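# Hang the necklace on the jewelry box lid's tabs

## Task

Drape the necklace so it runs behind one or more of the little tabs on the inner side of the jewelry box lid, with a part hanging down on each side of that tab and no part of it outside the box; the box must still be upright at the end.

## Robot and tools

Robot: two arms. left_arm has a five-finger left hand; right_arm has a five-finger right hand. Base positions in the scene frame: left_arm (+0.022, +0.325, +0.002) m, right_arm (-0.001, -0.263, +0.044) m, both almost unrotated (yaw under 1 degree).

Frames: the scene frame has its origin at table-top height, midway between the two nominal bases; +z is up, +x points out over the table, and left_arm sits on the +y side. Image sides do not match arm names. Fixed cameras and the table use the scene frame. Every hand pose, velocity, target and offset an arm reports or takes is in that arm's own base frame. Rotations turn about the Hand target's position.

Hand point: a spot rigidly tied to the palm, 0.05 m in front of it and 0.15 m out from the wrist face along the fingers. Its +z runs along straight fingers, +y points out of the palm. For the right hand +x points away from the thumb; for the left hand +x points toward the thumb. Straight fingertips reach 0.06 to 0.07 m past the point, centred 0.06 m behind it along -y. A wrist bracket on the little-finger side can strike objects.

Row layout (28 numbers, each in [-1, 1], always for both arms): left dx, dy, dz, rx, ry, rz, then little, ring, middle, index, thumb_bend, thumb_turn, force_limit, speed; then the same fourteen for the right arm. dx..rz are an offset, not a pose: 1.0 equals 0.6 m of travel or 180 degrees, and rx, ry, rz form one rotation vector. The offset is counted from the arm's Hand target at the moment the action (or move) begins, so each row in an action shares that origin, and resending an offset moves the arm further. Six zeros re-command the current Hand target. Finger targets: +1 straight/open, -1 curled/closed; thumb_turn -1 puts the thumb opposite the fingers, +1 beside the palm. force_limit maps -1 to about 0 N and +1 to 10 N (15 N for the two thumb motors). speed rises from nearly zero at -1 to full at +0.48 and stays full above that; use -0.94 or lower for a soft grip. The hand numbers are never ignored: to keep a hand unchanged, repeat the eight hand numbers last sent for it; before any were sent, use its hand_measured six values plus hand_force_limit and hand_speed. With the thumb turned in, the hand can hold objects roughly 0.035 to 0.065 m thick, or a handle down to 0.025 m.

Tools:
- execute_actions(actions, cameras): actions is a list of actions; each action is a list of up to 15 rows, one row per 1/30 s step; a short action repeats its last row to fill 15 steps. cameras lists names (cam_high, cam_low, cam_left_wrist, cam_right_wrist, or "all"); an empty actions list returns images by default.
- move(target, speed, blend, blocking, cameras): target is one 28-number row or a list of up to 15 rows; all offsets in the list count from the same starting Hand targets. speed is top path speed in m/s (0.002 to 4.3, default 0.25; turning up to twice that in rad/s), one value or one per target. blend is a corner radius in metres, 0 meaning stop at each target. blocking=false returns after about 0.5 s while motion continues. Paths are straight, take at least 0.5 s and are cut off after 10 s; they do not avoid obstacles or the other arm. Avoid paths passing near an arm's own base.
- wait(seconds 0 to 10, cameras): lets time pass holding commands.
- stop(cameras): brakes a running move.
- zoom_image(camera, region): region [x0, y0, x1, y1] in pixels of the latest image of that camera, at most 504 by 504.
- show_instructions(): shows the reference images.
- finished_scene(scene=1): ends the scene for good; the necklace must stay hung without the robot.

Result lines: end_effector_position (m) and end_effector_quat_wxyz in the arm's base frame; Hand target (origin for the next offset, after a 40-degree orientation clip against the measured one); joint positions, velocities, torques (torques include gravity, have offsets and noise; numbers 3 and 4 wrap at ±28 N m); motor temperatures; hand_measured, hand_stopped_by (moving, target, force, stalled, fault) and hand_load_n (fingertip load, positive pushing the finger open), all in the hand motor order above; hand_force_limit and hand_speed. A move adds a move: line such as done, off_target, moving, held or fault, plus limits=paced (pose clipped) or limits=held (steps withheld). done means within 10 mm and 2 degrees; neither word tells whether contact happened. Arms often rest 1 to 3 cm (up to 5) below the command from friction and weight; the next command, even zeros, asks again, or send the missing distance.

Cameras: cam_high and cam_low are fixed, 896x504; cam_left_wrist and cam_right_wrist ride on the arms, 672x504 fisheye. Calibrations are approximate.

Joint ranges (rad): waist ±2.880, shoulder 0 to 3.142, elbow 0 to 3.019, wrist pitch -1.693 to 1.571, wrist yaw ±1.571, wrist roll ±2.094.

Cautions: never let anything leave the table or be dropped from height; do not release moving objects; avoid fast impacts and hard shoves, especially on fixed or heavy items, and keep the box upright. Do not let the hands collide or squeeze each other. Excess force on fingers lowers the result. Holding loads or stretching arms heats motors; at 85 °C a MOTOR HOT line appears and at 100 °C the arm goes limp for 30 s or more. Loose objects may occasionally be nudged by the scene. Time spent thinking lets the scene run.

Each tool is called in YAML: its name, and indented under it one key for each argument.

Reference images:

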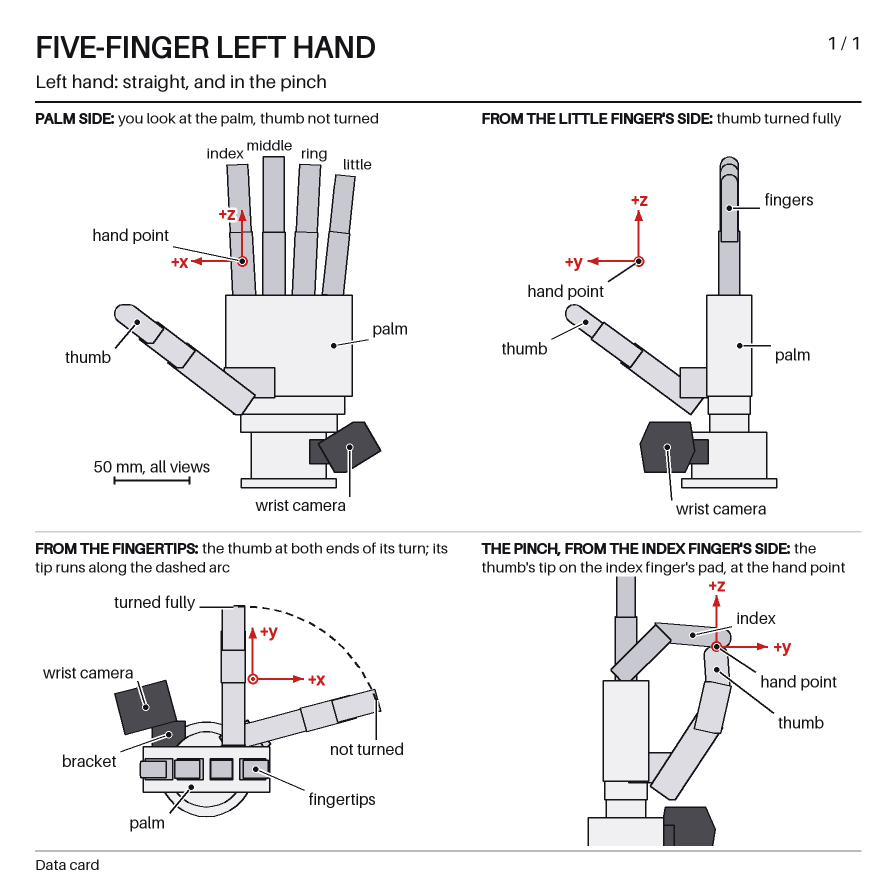

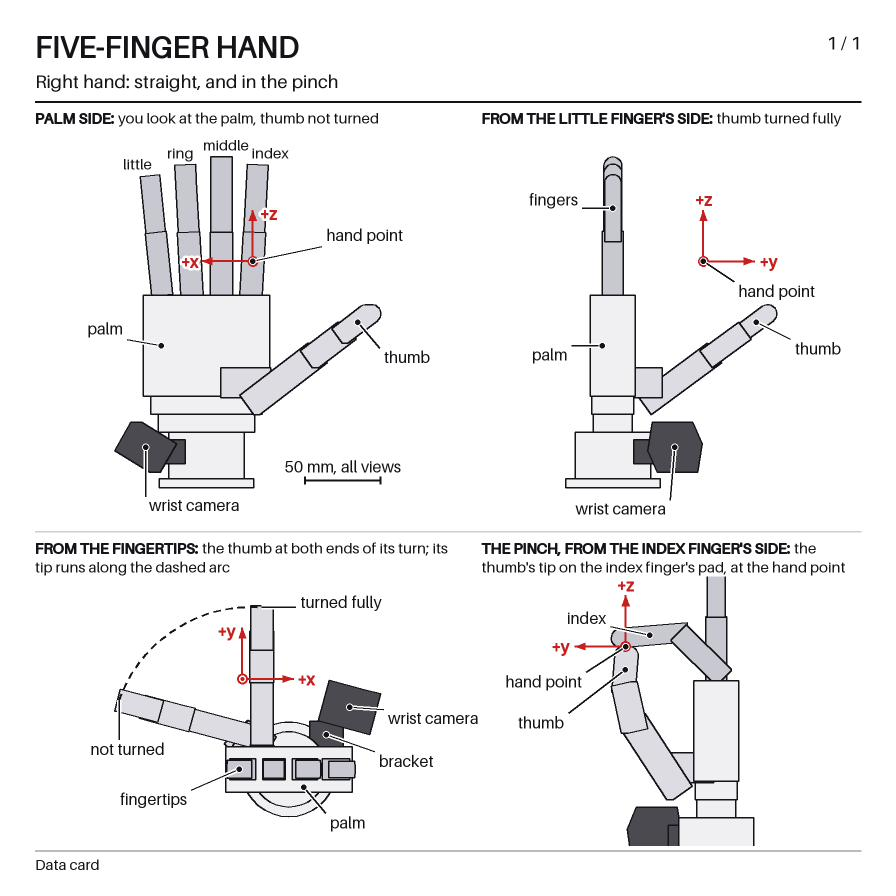

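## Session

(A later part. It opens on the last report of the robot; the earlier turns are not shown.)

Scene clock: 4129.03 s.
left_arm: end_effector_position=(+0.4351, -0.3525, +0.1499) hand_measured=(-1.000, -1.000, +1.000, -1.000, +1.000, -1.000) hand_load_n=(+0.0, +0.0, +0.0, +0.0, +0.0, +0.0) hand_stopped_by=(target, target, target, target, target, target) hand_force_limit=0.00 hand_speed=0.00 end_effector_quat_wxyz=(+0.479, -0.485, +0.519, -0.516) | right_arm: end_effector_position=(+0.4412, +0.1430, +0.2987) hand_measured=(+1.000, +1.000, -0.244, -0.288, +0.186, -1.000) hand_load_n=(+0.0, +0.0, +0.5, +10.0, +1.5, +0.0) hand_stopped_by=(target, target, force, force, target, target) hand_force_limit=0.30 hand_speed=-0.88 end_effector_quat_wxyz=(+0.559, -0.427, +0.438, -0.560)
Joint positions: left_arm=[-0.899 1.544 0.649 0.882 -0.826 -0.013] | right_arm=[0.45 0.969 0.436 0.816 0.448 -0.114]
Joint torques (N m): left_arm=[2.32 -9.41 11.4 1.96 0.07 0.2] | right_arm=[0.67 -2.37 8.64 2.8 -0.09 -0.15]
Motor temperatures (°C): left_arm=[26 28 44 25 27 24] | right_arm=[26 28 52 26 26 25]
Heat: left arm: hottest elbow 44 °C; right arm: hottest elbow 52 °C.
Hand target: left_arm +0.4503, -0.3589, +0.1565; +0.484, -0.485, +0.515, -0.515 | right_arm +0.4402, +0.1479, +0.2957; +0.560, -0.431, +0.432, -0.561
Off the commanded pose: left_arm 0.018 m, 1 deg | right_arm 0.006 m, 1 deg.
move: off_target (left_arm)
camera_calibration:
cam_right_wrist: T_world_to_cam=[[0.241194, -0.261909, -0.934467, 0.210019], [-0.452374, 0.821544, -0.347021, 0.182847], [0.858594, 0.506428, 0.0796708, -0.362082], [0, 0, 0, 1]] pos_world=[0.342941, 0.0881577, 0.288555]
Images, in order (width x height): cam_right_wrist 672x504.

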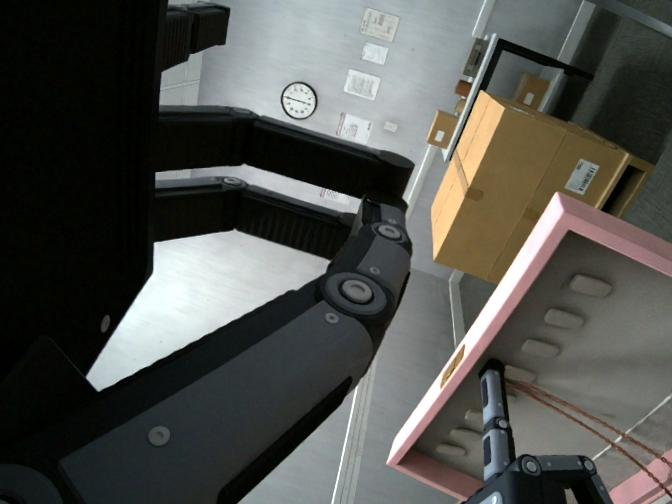

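move:
  target: [-0.007, -0.0285, 0.0, 0, 0, 0, -1, -1, 1, -1, 1, -1, 0, 0, 0.0, 0.0, 0, 0, 0, 0, 1, 1, -0.548, -0.548, 0.19, -1, 0.3, -0.88]
  speed: 0.04
  cameras: ["cam_right_wrist"]

zoom_image:
  camera: "cam_right_wrist"
  region: [440, 320, 580, 440]

Scene clock: 4166.07 s.
left_arm: end_effector_position=(+0.4390, -0.3597, +0.1495) hand_measured=(-1.000, -1.000, +1.000, -1.000, +1.000, -1.000) hand_load_n=(+0.0, +0.0, +0.0, +0.0, +0.0, +0.0) hand_stopped_by=(target, target, target, target, target, target) hand_force_limit=0.00 hand_speed=0.00 end_effector_quat_wxyz=(+0.484, -0.489, +0.515, -0.511) | right_arm: end_effector_position=(+0.4412, +0.1430, +0.2987) hand_measured=(+1.000, +1.000, -0.244, -0.288, +0.186, -1.000) hand_load_n=(+0.0, +0.0, +0.5, +10.0, +2.0, +0.0) hand_stopped_by=(target, target, force, force, target, target) hand_force_limit=0.30 hand_speed=-0.88 end_effector_quat_wxyz=(+0.559, -0.427, +0.438, -0.560)
Joint positions: left_arm=[-0.909 1.568 0.678 0.875 -0.856 -0.013] | right_arm=[0.45 0.969 0.436 0.816 0.448 -0.114]
Joint torques (N m): left_arm=[0.32 -9.93 11.52 1.99 -0.08 0.2] | right_arm=[0.32 -2.08 8.58 2.76 -0.11 -0.15]
Heat: left arm: hottest elbow 43 °C; right arm: hottest elbow 52 °C.
Hand target: left_arm +0.4461, -0.3760, +0.1564; +0.484, -0.485, +0.515, -0.515 | right_arm +0.4402, +0.1479, +0.2957; +0.560, -0.431, +0.432, -0.561
Off the commanded pose: left_arm 0.019 m, 1 deg | right_arm 0.006 m, 1 deg.
move: off_target (left_arm)
camera_calibration:
cam_right_wrist: T_world_to_cam=[[0.241194, -0.261909, -0.934467, 0.210019], [-0.452374, 0.821544, -0.347021, 0.182847], [0.858594, 0.506428, 0.0796708, -0.362082], [0, 0, 0, 1]] pos_world=[0.342941, 0.0881577, 0.288555]
Images, in order (width x height): cam_right_wrist 672x504.

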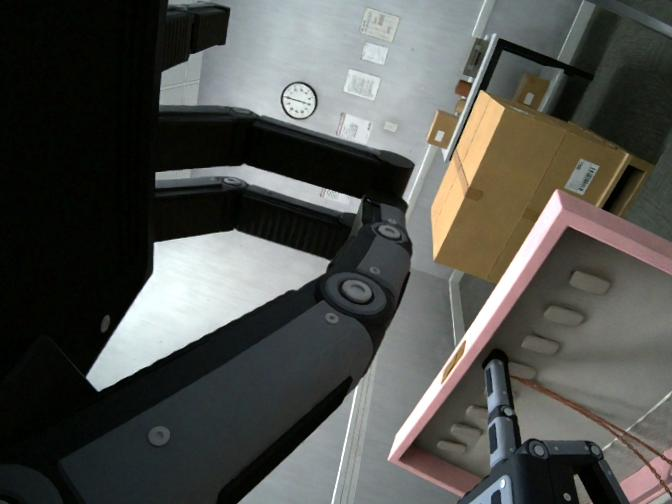

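Scaled by 3.600 from the camera's 672x504 image, which has a finer 960x720 frame.

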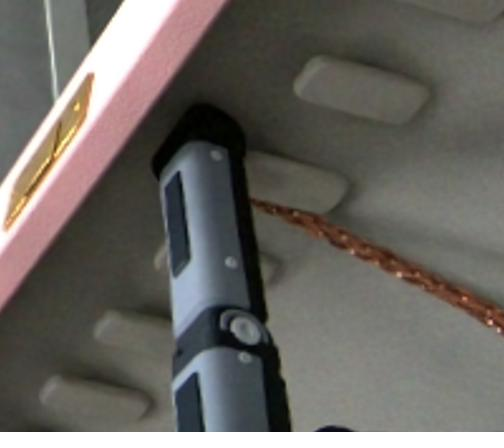

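move:
  target: [-0.018, -0.02, 0.0, 0, 0, 0, -1, -1, 1, -1, 1, -1, 0, 0, 0.0, 0.0, 0, 0, 0, 0, 1, 1, -0.548, -0.548, 0.19, -1, 0.3, -0.88]
  speed: 0.04
  cameras: ["cam_right_wrist"]

zoom_image:
  camera: "cam_right_wrist"
  region: [440, 320, 580, 440]

Scene clock: 4178.97 s.
left_arm: end_effector_position=(+0.4298, -0.3698, +0.1507) hand_measured=(-1.000, -1.000, +1.000, -1.000, +1.000, -1.000) hand_load_n=(+0.0, +0.0, +0.0, +0.0, +0.0, +0.0) hand_stopped_by=(target, target, target, target, target, target) hand_force_limit=0.00 hand_speed=0.00 end_effector_quat_wxyz=(+0.485, -0.490, +0.513, -0.511) | right_arm: end_effector_position=(+0.4412, +0.1430, +0.2987) hand_measured=(+1.000, +1.000, -0.244, -0.288, +0.186, -1.000) hand_load_n=(+0.0, +0.0, +0.5, +10.0, +1.5, +0.0) hand_stopped_by=(target, target, force, force, target, target) hand_force_limit=0.30 hand_speed=-0.88 end_effector_quat_wxyz=(+0.559, -0.427, +0.438, -0.560)
Joint positions: left_arm=[-0.945 1.572 0.687 0.874 -0.896 -0.013] | right_arm=[0.45 0.969 0.436 0.816 0.448 -0.114]
Joint torques (N m): left_arm=[0.26 -9.7 11.4 1.89 0.02 0.2] | right_arm=[0.79 -2.2 8.54 2.76 -0.1 -0.15]
Heat: left arm: hottest elbow 44 °C; right arm: hottest elbow 51 °C.
Hand target: left_arm +0.4353, -0.3881, +0.1565; +0.484, -0.485, +0.515, -0.515 | right_arm +0.4402, +0.1479, +0.2957; +0.560, -0.431, +0.432, -0.561
Off the commanded pose: left_arm 0.020 m, 1 deg | right_arm 0.006 m, 1 deg.
move: off_target (left_arm)
camera_calibration:
cam_right_wrist: T_world_to_cam=[[0.241194, -0.261909, -0.934467, 0.210019], [-0.452374, 0.821544, -0.347021, 0.182847], [0.858594, 0.506428, 0.0796708, -0.362082], [0, 0, 0, 1]] pos_world=[0.342941, 0.0881577, 0.288555]
Images, in order (width x height): cam_right_wrist 672x504.

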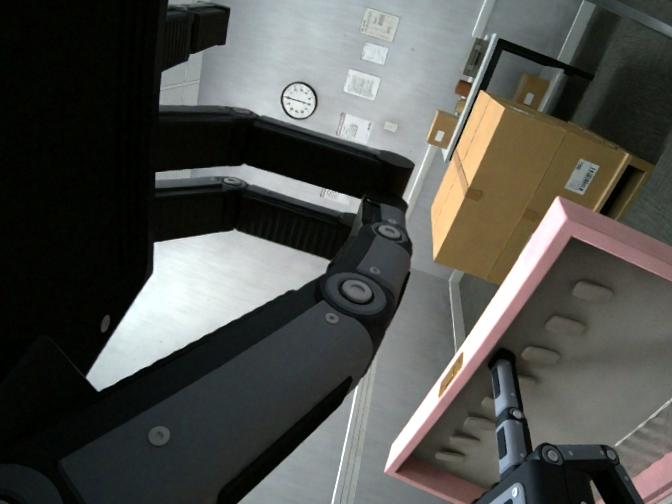

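Scaled by 3.600 from the camera's 672x504 image, which has a finer 960x720 frame.

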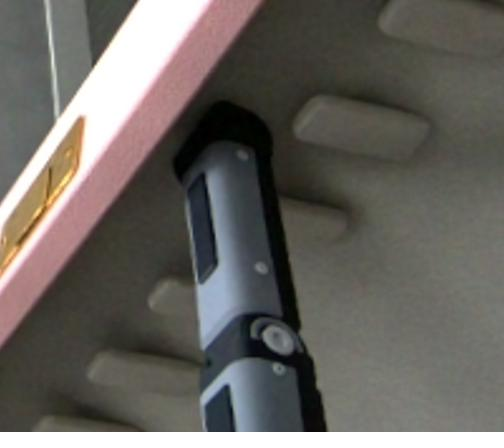

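wait:
  seconds: 0.1
  cameras: ["cam_left_wrist", "cam_high", "cam_right_wrist"]

zoom_image:
  camera: "cam_left_wrist"
  region: [0, 0, 400, 400]

zoom_image:
  camera: "cam_right_wrist"
  region: [480, 340, 672, 504]

zoom_image:
  camera: "cam_high"
  region: [400, 140, 520, 220]

Scene clock: 4189.07 s.
left_arm: end_effector_position=(+0.4298, -0.3698, +0.1505) hand_measured=(-1.000, -1.000, +1.000, -1.000, +1.000, -1.000) hand_load_n=(+0.5, +0.0, +0.0, +0.0, +0.0, +0.0) hand_stopped_by=(target, target, target, target, target, target) hand_force_limit=0.00 hand_speed=0.00 end_effector_quat_wxyz=(+0.485, -0.490, +0.513, -0.511) | right_arm: end_effector_position=(+0.4412, +0.1430, +0.2987) hand_measured=(+1.000, +1.000, -0.244, -0.288, +0.186, -1.000) hand_load_n=(+0.0, +0.0, +0.5, +10.0, +2.0, +0.0) hand_stopped_by=(target, target, force, force, target, target) hand_force_limit=0.30 hand_speed=-0.88 end_effector_quat_wxyz=(+0.559, -0.427, +0.438, -0.560)
Joint positions: left_arm=[-0.945 1.573 0.687 0.874 -0.896 -0.013] | right_arm=[0.45 0.969 0.436 0.816 0.448 -0.114]
Joint torques (N m): left_arm=[0.15 -9.76 11.54 1.89 0 0.2] | right_arm=[0.5 -2.2 8.47 2.8 -0.11 -0.14]
Heat: left arm: hottest elbow 44 °C; right arm: hottest elbow 51 °C.
Hand target: left_arm +0.4353, -0.3880, +0.1564; +0.484, -0.485, +0.515, -0.515 | right_arm +0.4402, +0.1479, +0.2957; +0.560, -0.431, +0.432, -0.561
Off the commanded pose: left_arm 0.020 m, 1 deg | right_arm 0.006 m, 1 deg.
wait: 0.10 s; at rest from the start
camera_calibration:
cam_left_wrist: T_world_to_cam=[[-0.083619, -0.246904, 0.965426, -0.210783], [-0.572912, -0.780781, -0.249304, -0.00880724], [0.81534, -0.573951, -0.0761659, -0.435138], [0, 0, 0, 1]] pos_world=[0.332114, -0.308667, 0.168157]
cam_right_wrist: T_world_to_cam=[[0.241194, -0.261909, -0.934467, 0.210019], [-0.452374, 0.821544, -0.347021, 0.182847], [0.858594, 0.506428, 0.0796708, -0.362082], [0, 0, 0, 1]] pos_world=[0.342941, 0.0881577, 0.288555]
Images, in order (width x height): cam_high 896x504, cam_left_wrist 672x504, cam_right_wrist 672x504.

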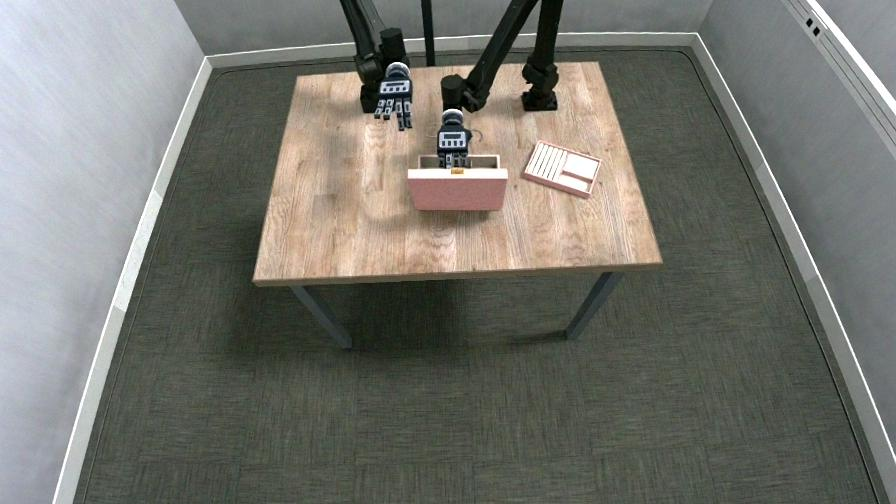

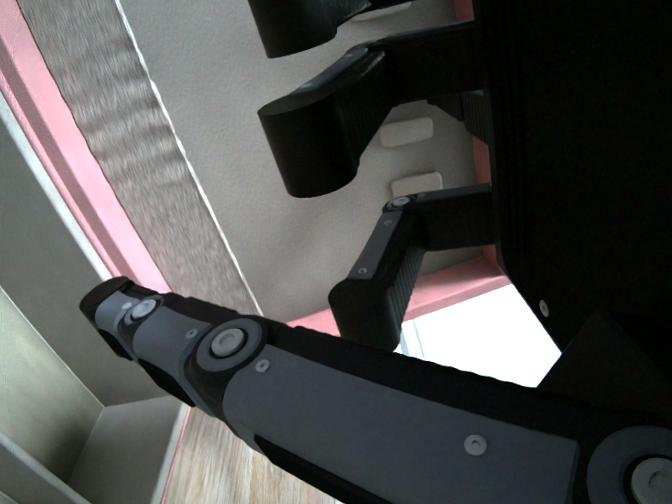

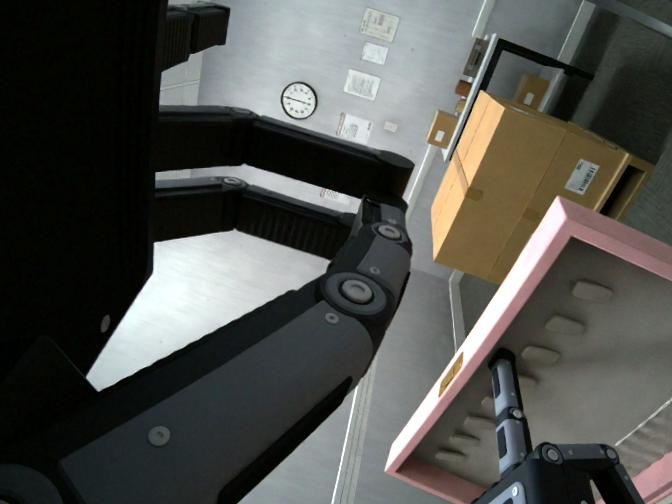

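Scaled by 1.260 from the camera's 672x504 image, which has a finer 960x720 frame.

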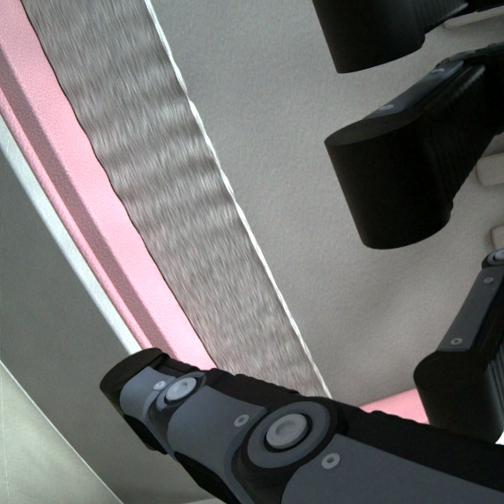

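Scaled by 2.625 from the camera's 672x504 image, which has a finer 960x720 frame.

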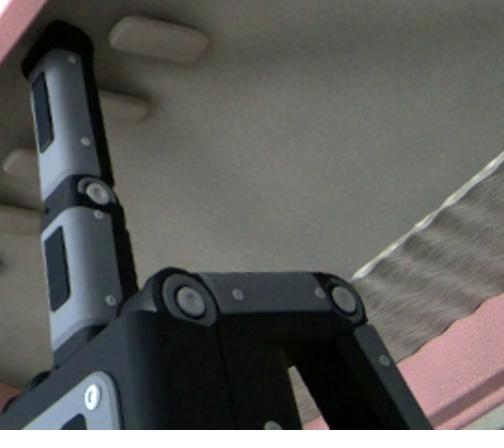

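Scaled by 4.200 from the camera's 896x504 image, which has a finer 1280x720 frame.

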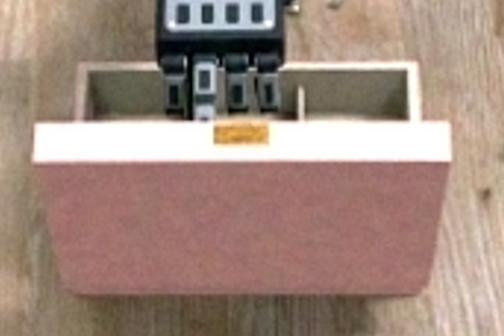

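move:
  target:
    - [-0.12, 0.0, 0.0, 0, 0, 0, -1, -1, 1, -1, 1, -1, 0, 0, 0.0, 0.0, 0, 0, 0, 0, 1, 1, 0.04, 0.04, 0.19, -1, 0.3, 0]
    - [-0.33, 0.2, 0.25, 0, 0, 0, -1, -1, 1, -1, 1, -1, 0, 0, -0.2, 0.05, 0.05, 0, 0.25, 0, 1, 1, 0.04, 0.04, 0.19, -1, 0.3, 0]
  speed: 0.15
  blend: [0.03, 0]
  cameras: ["cam_high", "cam_right_wrist"]

zoom_image:
  camera: "cam_right_wrist"
  region: [400, 150, 672, 450]

Scene clock: 4204.03 s.
left_arm: end_effector_position=(+0.2403, -0.2644, +0.2939) hand_measured=(-1.000, -1.000, +1.000, -1.000, +1.000, -1.000) hand_load_n=(+0.0, +0.0, +0.0, +0.0, +0.0, -0.5) hand_stopped_by=(target, target, target, target, target, target) hand_force_limit=0.00 hand_speed=0.00 end_effector_quat_wxyz=(+0.492, -0.482, +0.520, -0.505) | right_arm: end_effector_position=(+0.3171, +0.1689, +0.3021) hand_measured=(+1.000, +1.000, +0.040, +0.040, +0.186, -1.000) hand_load_n=(+0.0, +0.0, +0.0, +0.0, +0.0, +0.0) hand_stopped_by=(target, target, target, target, target, target) hand_force_limit=0.30 hand_speed=0.00 end_effector_quat_wxyz=(-0.335, +0.620, -0.613, +0.357)
Joint positions: left_arm=[-1.358 0.718 0.525 0.172 -1.307 0.006] | right_arm=[0.669 0.769 0.924 -0.826 0.578 0.372]
Joint torques (N m): left_arm=[0.09 -2.55 12.33 1.62 -0.13 0] | right_arm=[0.32 -1.14 14.26 1.24 0.42 0.15]
Heat: left arm: hottest elbow 44 °C; right arm: hottest elbow 53 °C.
Hand target: left_arm +0.2372, -0.2680, +0.3065; +0.484, -0.484, +0.515, -0.515 | right_arm +0.3202, +0.1777, +0.3258; -0.352, +0.613, -0.613, +0.353
Off the commanded pose: left_arm 0.013 m, 2 deg | right_arm 0.025 m, 2 deg.
move: off_target (left_arm, right_arm); blend cut to 0 m at target 1
camera_calibration:
cam_right_wrist: T_world_to_cam=[[-0.502483, -0.291857, -0.813837, 0.454343], [-0.571595, 0.818381, 0.0594304, 0.0221929], [0.648683, 0.495048, -0.578047, -0.00181735], [0, 0, 0, 1]] pos_world=[0.242164, 0.115341, 0.367391]
Images, in order (width x height): cam_high 896x504, cam_right_wrist 672x504.

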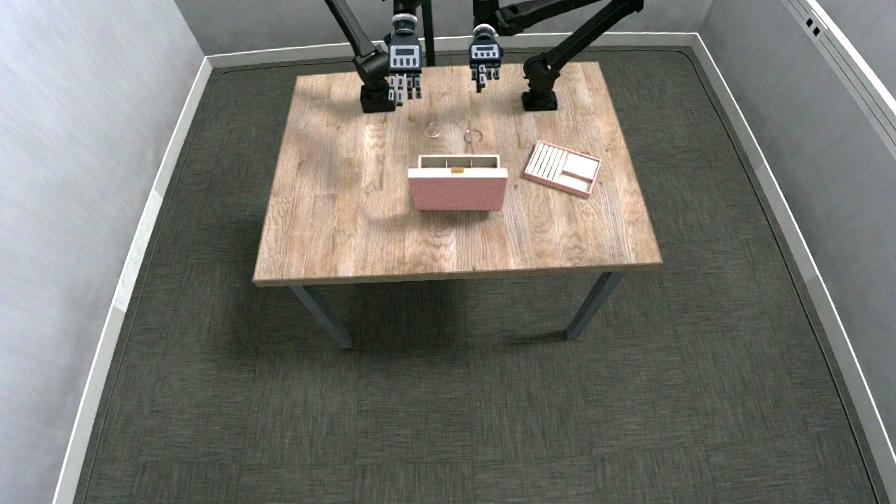

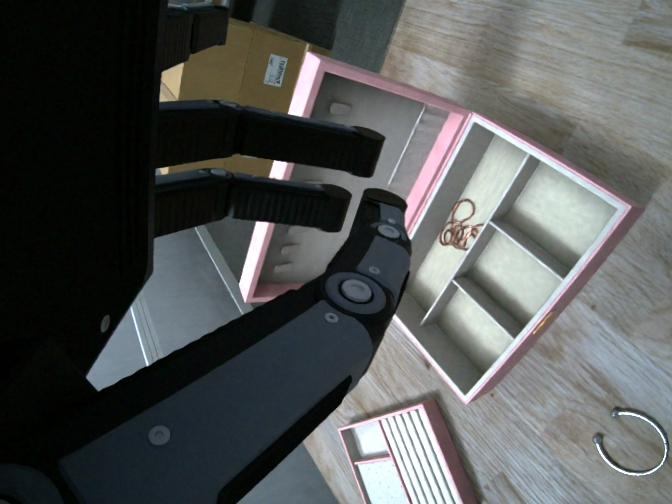

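Scaled by 1.680 from the camera's 672x504 image, which has a finer 960x720 frame.

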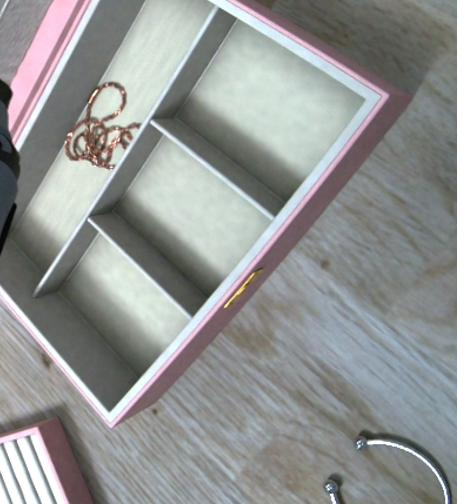

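move:
  target: [0, 0, 0, 0, 0, 0, -1, -1, 1, -1, 1, -1, 0, 0, 0.16, 0.13, -0.22, 0, 0.08, 0, 1, 1, 1, 1, 1, 0, 0.3, 0]
  speed: 0.15
  cameras: ["cam_right_wrist"]

zoom_image:
  camera: "cam_right_wrist"
  region: [300, 100, 600, 325]

Scene clock: 4371.23 s.
left_arm: end_effector_position=(+0.2403, -0.2644, +0.2939) hand_measured=(-1.000, -1.000, +1.000, -1.000, +1.000, -1.000) hand_load_n=(+0.0, +0.0, -0.5, +0.0, +0.0, +0.0) hand_stopped_by=(target, target, target, target, target, target) hand_force_limit=0.00 hand_speed=0.00 end_effector_quat_wxyz=(+0.492, -0.482, +0.520, -0.505) | right_arm: end_effector_position=(+0.3958, +0.2465, +0.1724) hand_measured=(+1.000, +1.000, +1.000, +1.000, +1.000, +0.000) hand_load_n=(+0.0, +0.0, +0.0, +0.0, +0.0, +0.0) hand_stopped_by=(target, target, target, target, target, target) hand_force_limit=0.30 hand_speed=0.00 end_effector_quat_wxyz=(-0.247, +0.670, -0.646, +0.270)
Joint positions: left_arm=[-1.358 0.718 0.525 0.172 -1.307 0.006] | right_arm=[0.625 1.247 0.996 -0.682 0.426 0.446]
Joint torques (N m): left_arm=[0.09 -2.67 12.36 1.62 -0.13 -0.01] | right_arm=[-1.38 -7.36 13.23 2.03 0.4 0.17]
Motor temperatures (°C): left_arm=[26 26 45 25 27 24] | right_arm=[26 28 72 26 26 25]
Heat: left arm: hottest elbow 45 °C; right arm: hottest elbow 72 °C.
Hand target: left_arm +0.2372, -0.2681, +0.3065; +0.484, -0.485, +0.515, -0.515 | right_arm +0.4160, +0.2558, +0.1936; -0.272, +0.652, -0.652, +0.273
Off the commanded pose: left_arm 0.013 m, 2 deg | right_arm 0.031 m, 4 deg.
move: off_target (left_arm, right_arm)
camera_calibration:
cam_right_wrist: T_world_to_cam=[[-0.698261, -0.310733, -0.644885, 0.463967], [-0.548092, 0.811557, 0.202414, -0.0208879], [0.460464, 0.494794, -0.736989, -0.0643156], [0, 0, 0, 1]] pos_world=[0.342137, 0.192945, 0.256034]
Images, in order (width x height): cam_right_wrist 672x504.

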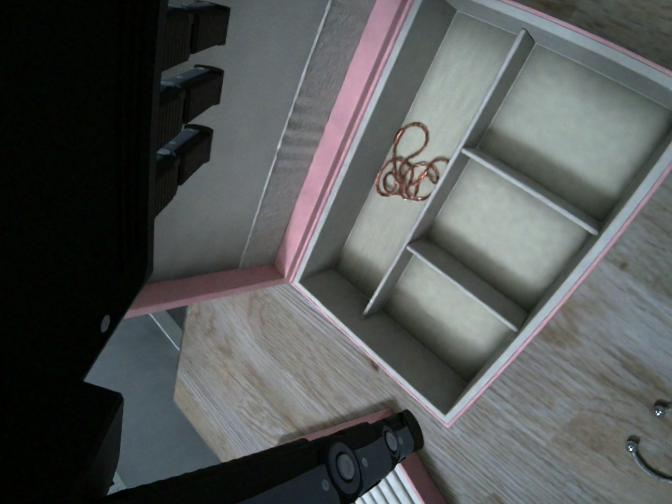

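Scaled by 1.680 from the camera's 672x504 image, which has a finer 960x720 frame.

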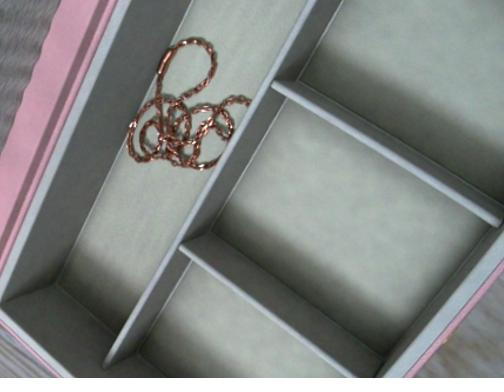

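zoom_image:
  camera: "cam_right_wrist"
  region: [360, 110, 480, 215]

move:
  target: [0, 0, 0, 0, 0, 0, -1, -1, 1, -1, 1, -1, 0, 0, -0.2, -0.1, 0.02, 0, 0.0, 0, 1, 1, 1, 1, 1, 0, 0.3, 0]
  speed: 0.15
  cameras: ["cam_right_wrist"]

Scaled by 4.200 from the camera's 672x504 image, which has a finer 960x720 frame.

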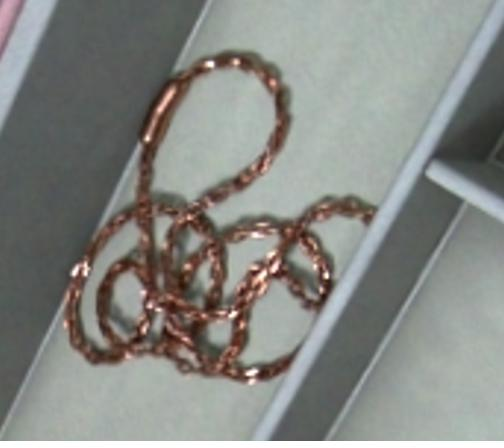

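Scene clock: 4532.60 s.
left_arm: end_effector_position=(+0.2403, -0.2644, +0.2939) hand_measured=(-1.000, -1.000, +1.000, -1.000, +1.000, -1.000) hand_load_n=(+0.0, +0.0, +0.0, +0.0, +0.0, +0.0) hand_stopped_by=(target, target, target, target, target, target) hand_force_limit=0.00 hand_speed=0.00 end_effector_quat_wxyz=(+0.492, -0.482, +0.520, -0.505) | right_arm: end_effector_position=(+0.3013, +0.1949, +0.2088) hand_measured=(+1.000, +1.000, +1.000, +1.000, +1.000, +0.000) hand_load_n=(+0.0, +0.0, +0.0, +0.0, +0.0, +0.0) hand_stopped_by=(target, target, target, target, target, target) hand_force_limit=0.30 hand_speed=0.00 end_effector_quat_wxyz=(-0.276, +0.651, -0.651, +0.277)
Joint positions: left_arm=[-1.358 0.718 0.525 0.172 -1.307 0.006] | right_arm=[0.681 0.882 0.826 -0.838 0.471 0.513]
Joint torques (N m): left_arm=[0.15 -2.61 12.34 1.62 -0.13 -0.01] | right_arm=[0.62 -3.43 9.44 0.87 0.62 0.16]
Motor temperatures (°C): left_arm=[26 26 46 25 27 24] | right_arm=[26 29 73 26 26 25]
Heat: left arm: hottest elbow 46 °C; right arm: hottest elbow 73 °C.
Hand target: left_arm +0.2372, -0.2681, +0.3065; +0.484, -0.485, +0.515, -0.515 | right_arm +0.2961, +0.1959, +0.2057; -0.272, +0.652, -0.652, +0.273
Off the commanded pose: left_arm 0.013 m, 2 deg | right_arm 0.006 m, 1 deg.
move: off_target (left_arm)
camera_calibration:
cam_right_wrist: T_world_to_cam=[[-0.667996, -0.268918, -0.693877, 0.39842], [-0.543651, 0.813062, 0.208264, -0.0409786], [0.508158, 0.516347, -0.689319, 0.0030611], [0, 0, 0, 1]] pos_world=[0.242309, 0.13888, 0.287099]
Images, in order (width x height): cam_right_wrist 672x504.

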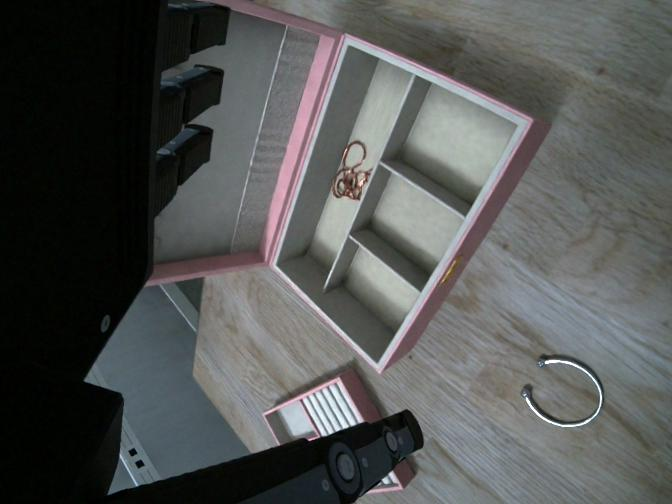

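execute_actions:
  actions: []

Scene clock: 4718.93 s.
left_arm: end_effector_position=(+0.2403, -0.2644, +0.2939) hand_measured=(-1.000, -1.000, +1.000, -1.000, +1.000, -1.000) hand_load_n=(+0.0, +0.0, -0.5, +0.0, +0.0, +0.0) hand_stopped_by=(target, target, target, target, target, target) hand_force_limit=0.00 hand_speed=0.00 end_effector_quat_wxyz=(+0.492, -0.482, +0.520, -0.505) | right_arm: end_effector_position=(+0.3013, +0.1949, +0.2088) hand_measured=(+1.000, +1.000, +1.000, +1.000, +1.000, +0.000) hand_load_n=(+0.0, +0.0, +0.0, +0.0, +0.0, +0.0) hand_stopped_by=(target, target, target, target, target, target) hand_force_limit=0.30 hand_speed=0.00 end_effector_quat_wxyz=(-0.276, +0.650, -0.651, +0.276)
Joint positions: left_arm=[-1.358 0.718 0.525 0.172 -1.307 0.006] | right_arm=[0.681 0.882 0.826 -0.838 0.471 0.514]
Joint velocities: within noise
Joint torques (N m): left_arm=[0.09 -2.61 12.36 1.65 -0.13 -0.01] | right_arm=[0.56 -3.49 9.43 0.95 0.59 0.17]
Motor temperatures (°C): left_arm=[26 26 46 25 27 24] | right_arm=[26 28 64 26 27 25]
Heat: left arm: hottest elbow 46 °C; right arm: hottest elbow 64 °C.
Hand target: left_arm +0.2372, -0.2681, +0.3065; +0.484, -0.485, +0.515, -0.515 | right_arm +0.2961, +0.1959, +0.2057; -0.272, +0.652, -0.652, +0.273
Off the commanded pose: left_arm 0.013 m, 2 deg | right_arm 0.006 m, 1 deg.
camera_calibration:
cam_left_wrist: T_world_to_cam=[[-0.0880987, -0.274841, 0.957445, -0.343046], [-0.574458, -0.771225, -0.274244, 0.0108737], [0.813779, -0.574173, -0.0899408, -0.204835], [0, 0, 0, 1]] pos_world=[0.142715, -0.203508, 0.313007]
cam_right_wrist: T_world_to_cam=[[-0.668172, -0.268186, -0.69399, 0.398354], [-0.543184, 0.813263, 0.208698, -0.04138], [0.508426, 0.51641, -0.689074, 0.00291621], [0, 0, 0, 1]] pos_world=[0.242209, 0.13898, 0.287099]

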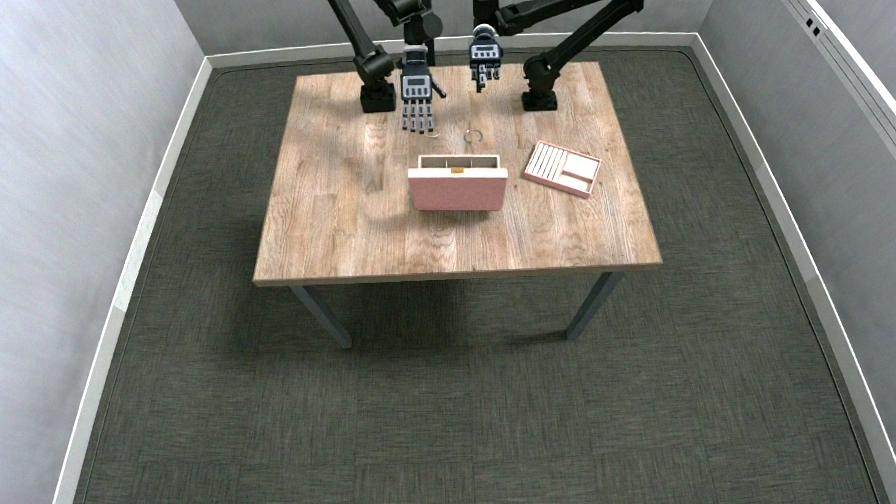

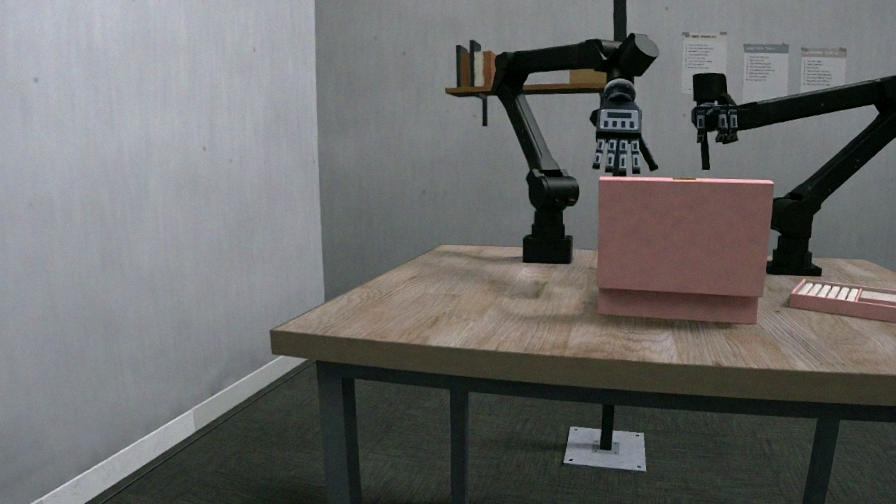

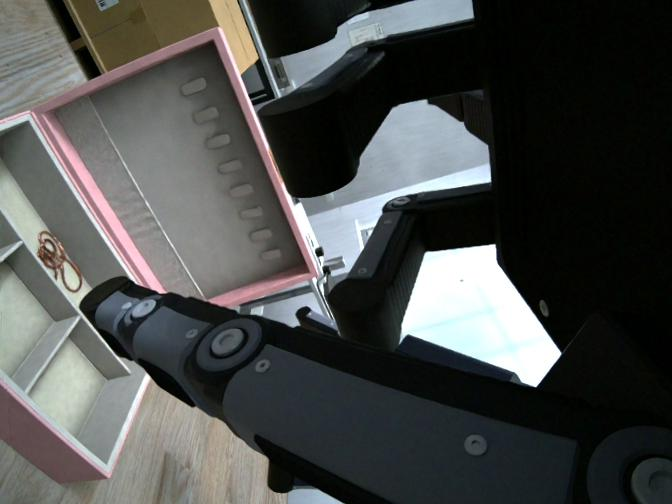

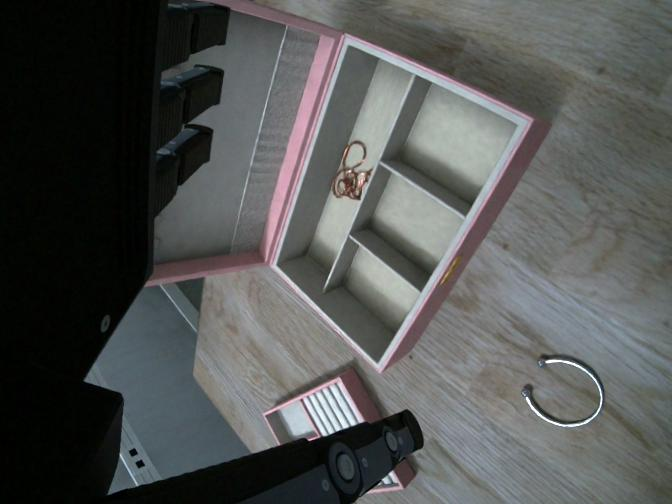

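zoom_image:
  camera: "cam_right_wrist"
  region: [260, 100, 460, 300]

zoom_image:
  camera: "cam_left_wrist"
  region: [0, 180, 160, 320]

Scaled by 2.520 from the camera's 672x504 image, which has a finer 960x720 frame.

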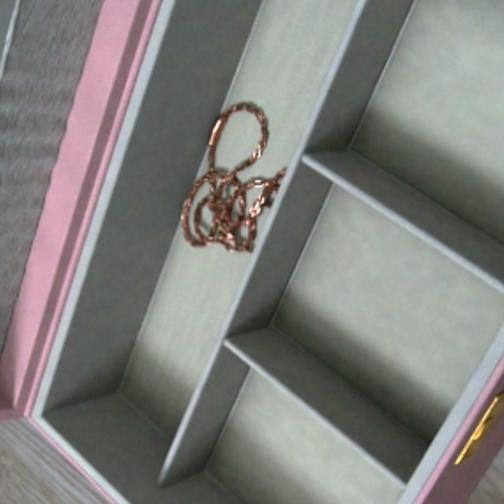

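Scaled by 3.150 from the camera's 672x504 image, which has a finer 960x720 frame.

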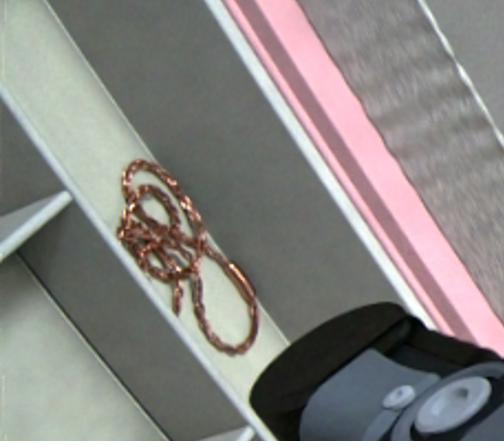

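move:
  target: [0,0.25,0,0,0,0,-1,-1,1,-1,1,-1,0,0,0.22,0.07,-0.06,-0.0281,-0.2815,0.4826,1,1,0.08,0.08,-0.35,-1,0.3,0]
  speed: 0.2
  cameras: ["cam_high","cam_right_wrist","cam_low"]

Scene clock: 5009.00 s.
left_arm: end_effector_position=(+0.2371, -0.1221, +0.3109) hand_measured=(-1.000, -1.000, +1.000, -1.000, +1.000, -1.000) hand_load_n=(+0.0, +0.0, +0.0, +0.0, +0.0, +0.0) hand_stopped_by=(target, target, target, target, target, target) hand_force_limit=0.00 hand_speed=0.00 end_effector_quat_wxyz=(+0.483, -0.481, +0.517, -0.517) | right_arm: end_effector_position=(+0.4112, +0.2390, +0.1584) hand_measured=(+1.000, +1.000, +0.080, +0.080, -0.350, -1.000) hand_load_n=(+0.0, +0.0, +0.0, +0.0, +0.0, +0.5) hand_stopped_by=(target, target, target, target, target, target) hand_force_limit=0.30 hand_speed=0.00 end_effector_quat_wxyz=(-0.585, +0.757, +0.127, +0.260)
Joint positions: left_arm=[-1.038 0.127 0.459 -0.328 -0.967 0.006] | right_arm=[0.187 1.308 0.677 0.225 -1.099 -0.95]
Joint torques (N m): left_arm=[2.08 2.26 9.59 1.95 0.07 -0.01] | right_arm=[-1.32 -6.42 11.51 1.09 -0.4 -0.18]
Motor temperatures (°C): left_arm=[26 25 47 25 27 24] | right_arm=[26 28 62 26 27 25]
Heat: left arm: hottest elbow 47 °C; right arm: hottest elbow 62 °C.
Hand target: left_arm +0.2372, -0.1180, +0.3065; +0.484, -0.485, +0.515, -0.515 | right_arm +0.4281, +0.2378, +0.1696; -0.583, +0.754, +0.133, +0.271
Off the commanded pose: left_arm 0.006 m, 1 deg | right_arm 0.020 m, 2 deg.
move: off_target (right_arm)
camera_calibration:
cam_right_wrist: T_world_to_cam=[[0.703458, -0.30055, -0.644063, -0.1156], [-0.694254, -0.484603, -0.532139, 0.482725], [-0.152181, 0.82148, -0.549556, 0.0661182], [0, 0, 0, 1]] pos_world=[0.426515, 0.144872, 0.218759]
Images, in order (width x height): cam_high 896x504, cam_low 896x504, cam_right_wrist 672x504.

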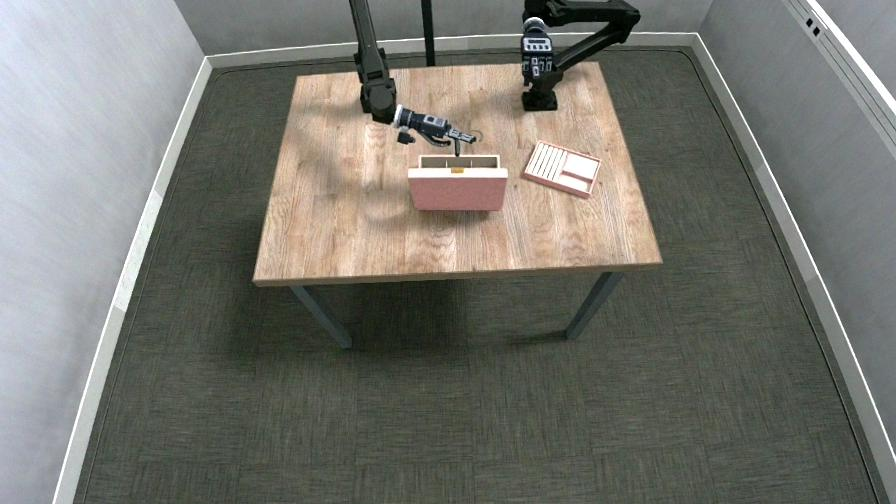

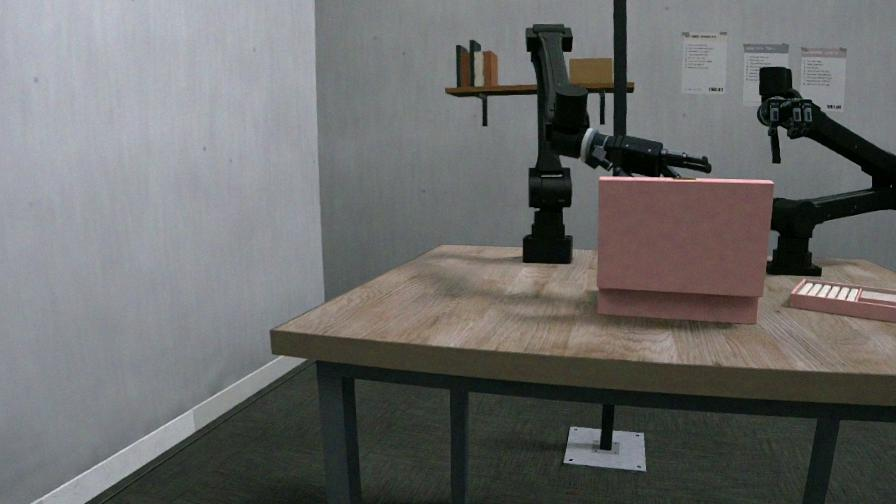

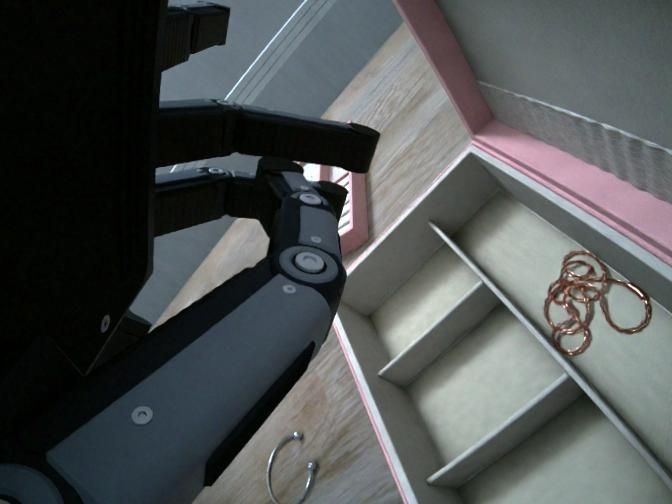

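zoom_image:
  camera: "cam_right_wrist"
  region: [420, 130, 672, 430]

Scaled by 1.680 from the camera's 672x504 image, which has a finer 960x720 frame.

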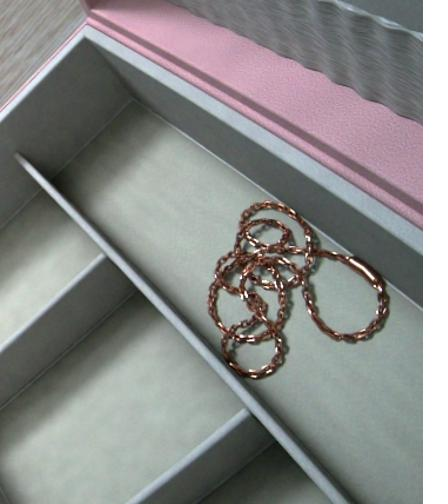

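move:
  target: [0,0,0,0,0,0,-1,-1,1,-1,1,-1,0,0,0.085,0.07,-0.13,-0.0050,-0.0160,-0.0140,1,1,0.08,0.08,-0.35,-1,0.3,0]
  speed: 0.15
  cameras: ["cam_right_wrist"]

Scene clock: 5188.00 s.
left_arm: end_effector_position=(+0.2371, -0.1221, +0.3109) hand_measured=(-1.000, -1.000, +1.000, -1.000, +1.000, -1.000) hand_load_n=(+0.0, +0.0, +0.0, +0.0, +0.0, +0.0) hand_stopped_by=(target, target, target, target, target, target) hand_force_limit=0.00 hand_speed=0.00 end_effector_quat_wxyz=(+0.483, -0.481, +0.517, -0.517) | right_arm: end_effector_position=(+0.4658, +0.2707, +0.0822) hand_measured=(+1.000, +1.000, +0.080, +0.080, -0.350, -1.000) hand_load_n=(+0.0, -0.5, +0.0, +0.0, +0.0, +0.0) hand_stopped_by=(target, target, target, target, target, target) hand_force_limit=0.30 hand_speed=0.00 end_effector_quat_wxyz=(-0.563, +0.762, +0.127, +0.293)
Joint positions: left_arm=[-1.038 0.127 0.459 -0.328 -0.967 0.006] | right_arm=[0.259 1.604 0.718 0.538 -0.967 -0.936]
Joint torques (N m): left_arm=[2.14 2.26 9.58 1.95 0.07 -0.01] | right_arm=[0.38 -9.23 9.55 2.48 -0.1 0.12]
Motor temperatures (°C): left_arm=[26 25 43 25 27 24] | right_arm=[26 29 64 25 27 25]
Heat: left arm: hottest elbow 43 °C; right arm: hottest elbow 64 °C.
Hand target: left_arm +0.2372, -0.1180, +0.3065; +0.484, -0.485, +0.515, -0.515 | right_arm +0.4793, +0.2798, +0.0918; -0.567, +0.754, +0.133, +0.302
Off the commanded pose: left_arm 0.006 m, 1 deg | right_arm 0.019 m, 2 deg.
move: off_target (right_arm)
camera_calibration:
cam_right_wrist: T_world_to_cam=[[0.718843, -0.357057, -0.596468, -0.189323], [-0.690618, -0.464845, -0.554045, 0.490231], [-0.0794395, 0.810204, -0.580741, -0.0217859], [0, 0, 0, 1]] pos_world=[0.472926, 0.177933, 0.146033]
Images, in order (width x height): cam_right_wrist 672x504.

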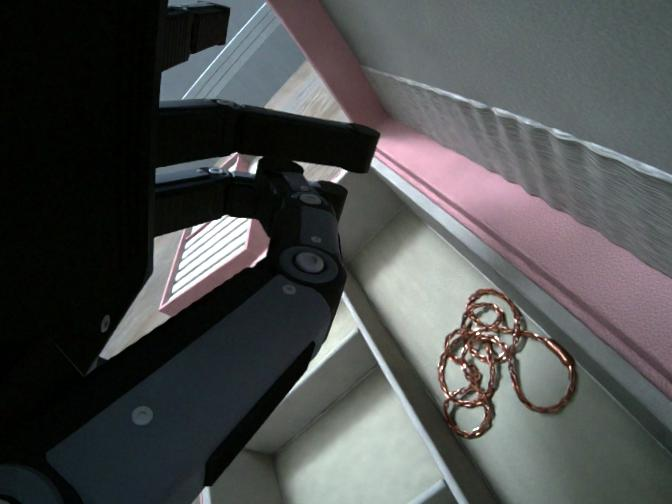

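move:
  target: [0,0,0,0,0,0,-1,-1,1,-1,1,-1,0,0,0,0.02,-0.12,0,0,0,1,1,0.08,0.08,-0.35,-1,0.3,0]
  speed: 0.12
  cameras: ["cam_right_wrist"]

Scene clock: 5221.70 s.
left_arm: end_effector_position=(+0.2371, -0.1221, +0.3109) hand_measured=(-1.000, -1.000, +1.000, -1.000, +1.000, -1.000) hand_load_n=(+0.0, +0.0, +0.0, +0.0, +0.0, +0.0) hand_stopped_by=(target, target, target, target, target, target) hand_force_limit=0.00 hand_speed=0.00 end_effector_quat_wxyz=(+0.483, -0.481, +0.517, -0.517) | right_arm: end_effector_position=(+0.4811, +0.2826, +0.0353) hand_measured=(+1.000, +1.000, +0.080, +0.080, -0.350, -1.000) hand_load_n=(-0.5, -0.5, -3.0, +0.0, +0.0, +0.0) hand_stopped_by=(target, target, target, target, target, target) hand_force_limit=0.30 hand_speed=0.00 end_effector_quat_wxyz=(-0.563, +0.749, +0.141, +0.320)
Joint positions: left_arm=[-1.038 0.127 0.459 -0.328 -0.967 0.006] | right_arm=[0.279 1.784 0.718 0.789 -0.944 -0.928]
Joint torques (N m): left_arm=[2.08 2.14 9.58 1.94 0.07 -0.02] | right_arm=[1.2 -8.35 6.58 1.89 0.04 0.18]
Motor temperatures (°C): left_arm=[26 25 43 25 27 24] | right_arm=[26 29 63 26 27 25]
Heat: left arm: hottest elbow 43 °C; right arm: hottest elbow 63 °C.
Hand target: left_arm +0.2372, -0.1180, +0.3065; +0.484, -0.485, +0.515, -0.515 | right_arm +0.4791, +0.2919, +0.0196; -0.567, +0.755, +0.133, +0.302
Off the commanded pose: left_arm 0.006 m, 1 deg | right_arm 0.018 m, 2 deg.
move: off_target (right_arm)
camera_calibration:
cam_right_wrist: T_world_to_cam=[[0.753932, -0.352018, -0.55468, -0.24384], [-0.655783, -0.453614, -0.603476, 0.462097], [-0.0391764, 0.818729, -0.572842, -0.0794638], [0, 0, 0, 1]] pos_world=[0.483761, 0.188837, 0.0980909]
Images, in order (width x height): cam_right_wrist 672x504.

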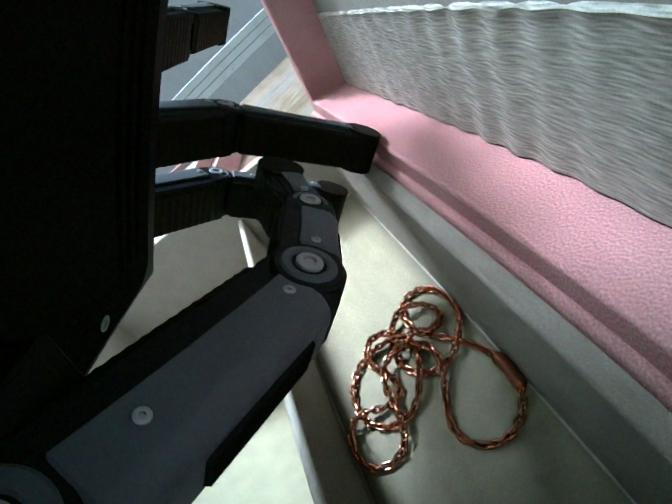

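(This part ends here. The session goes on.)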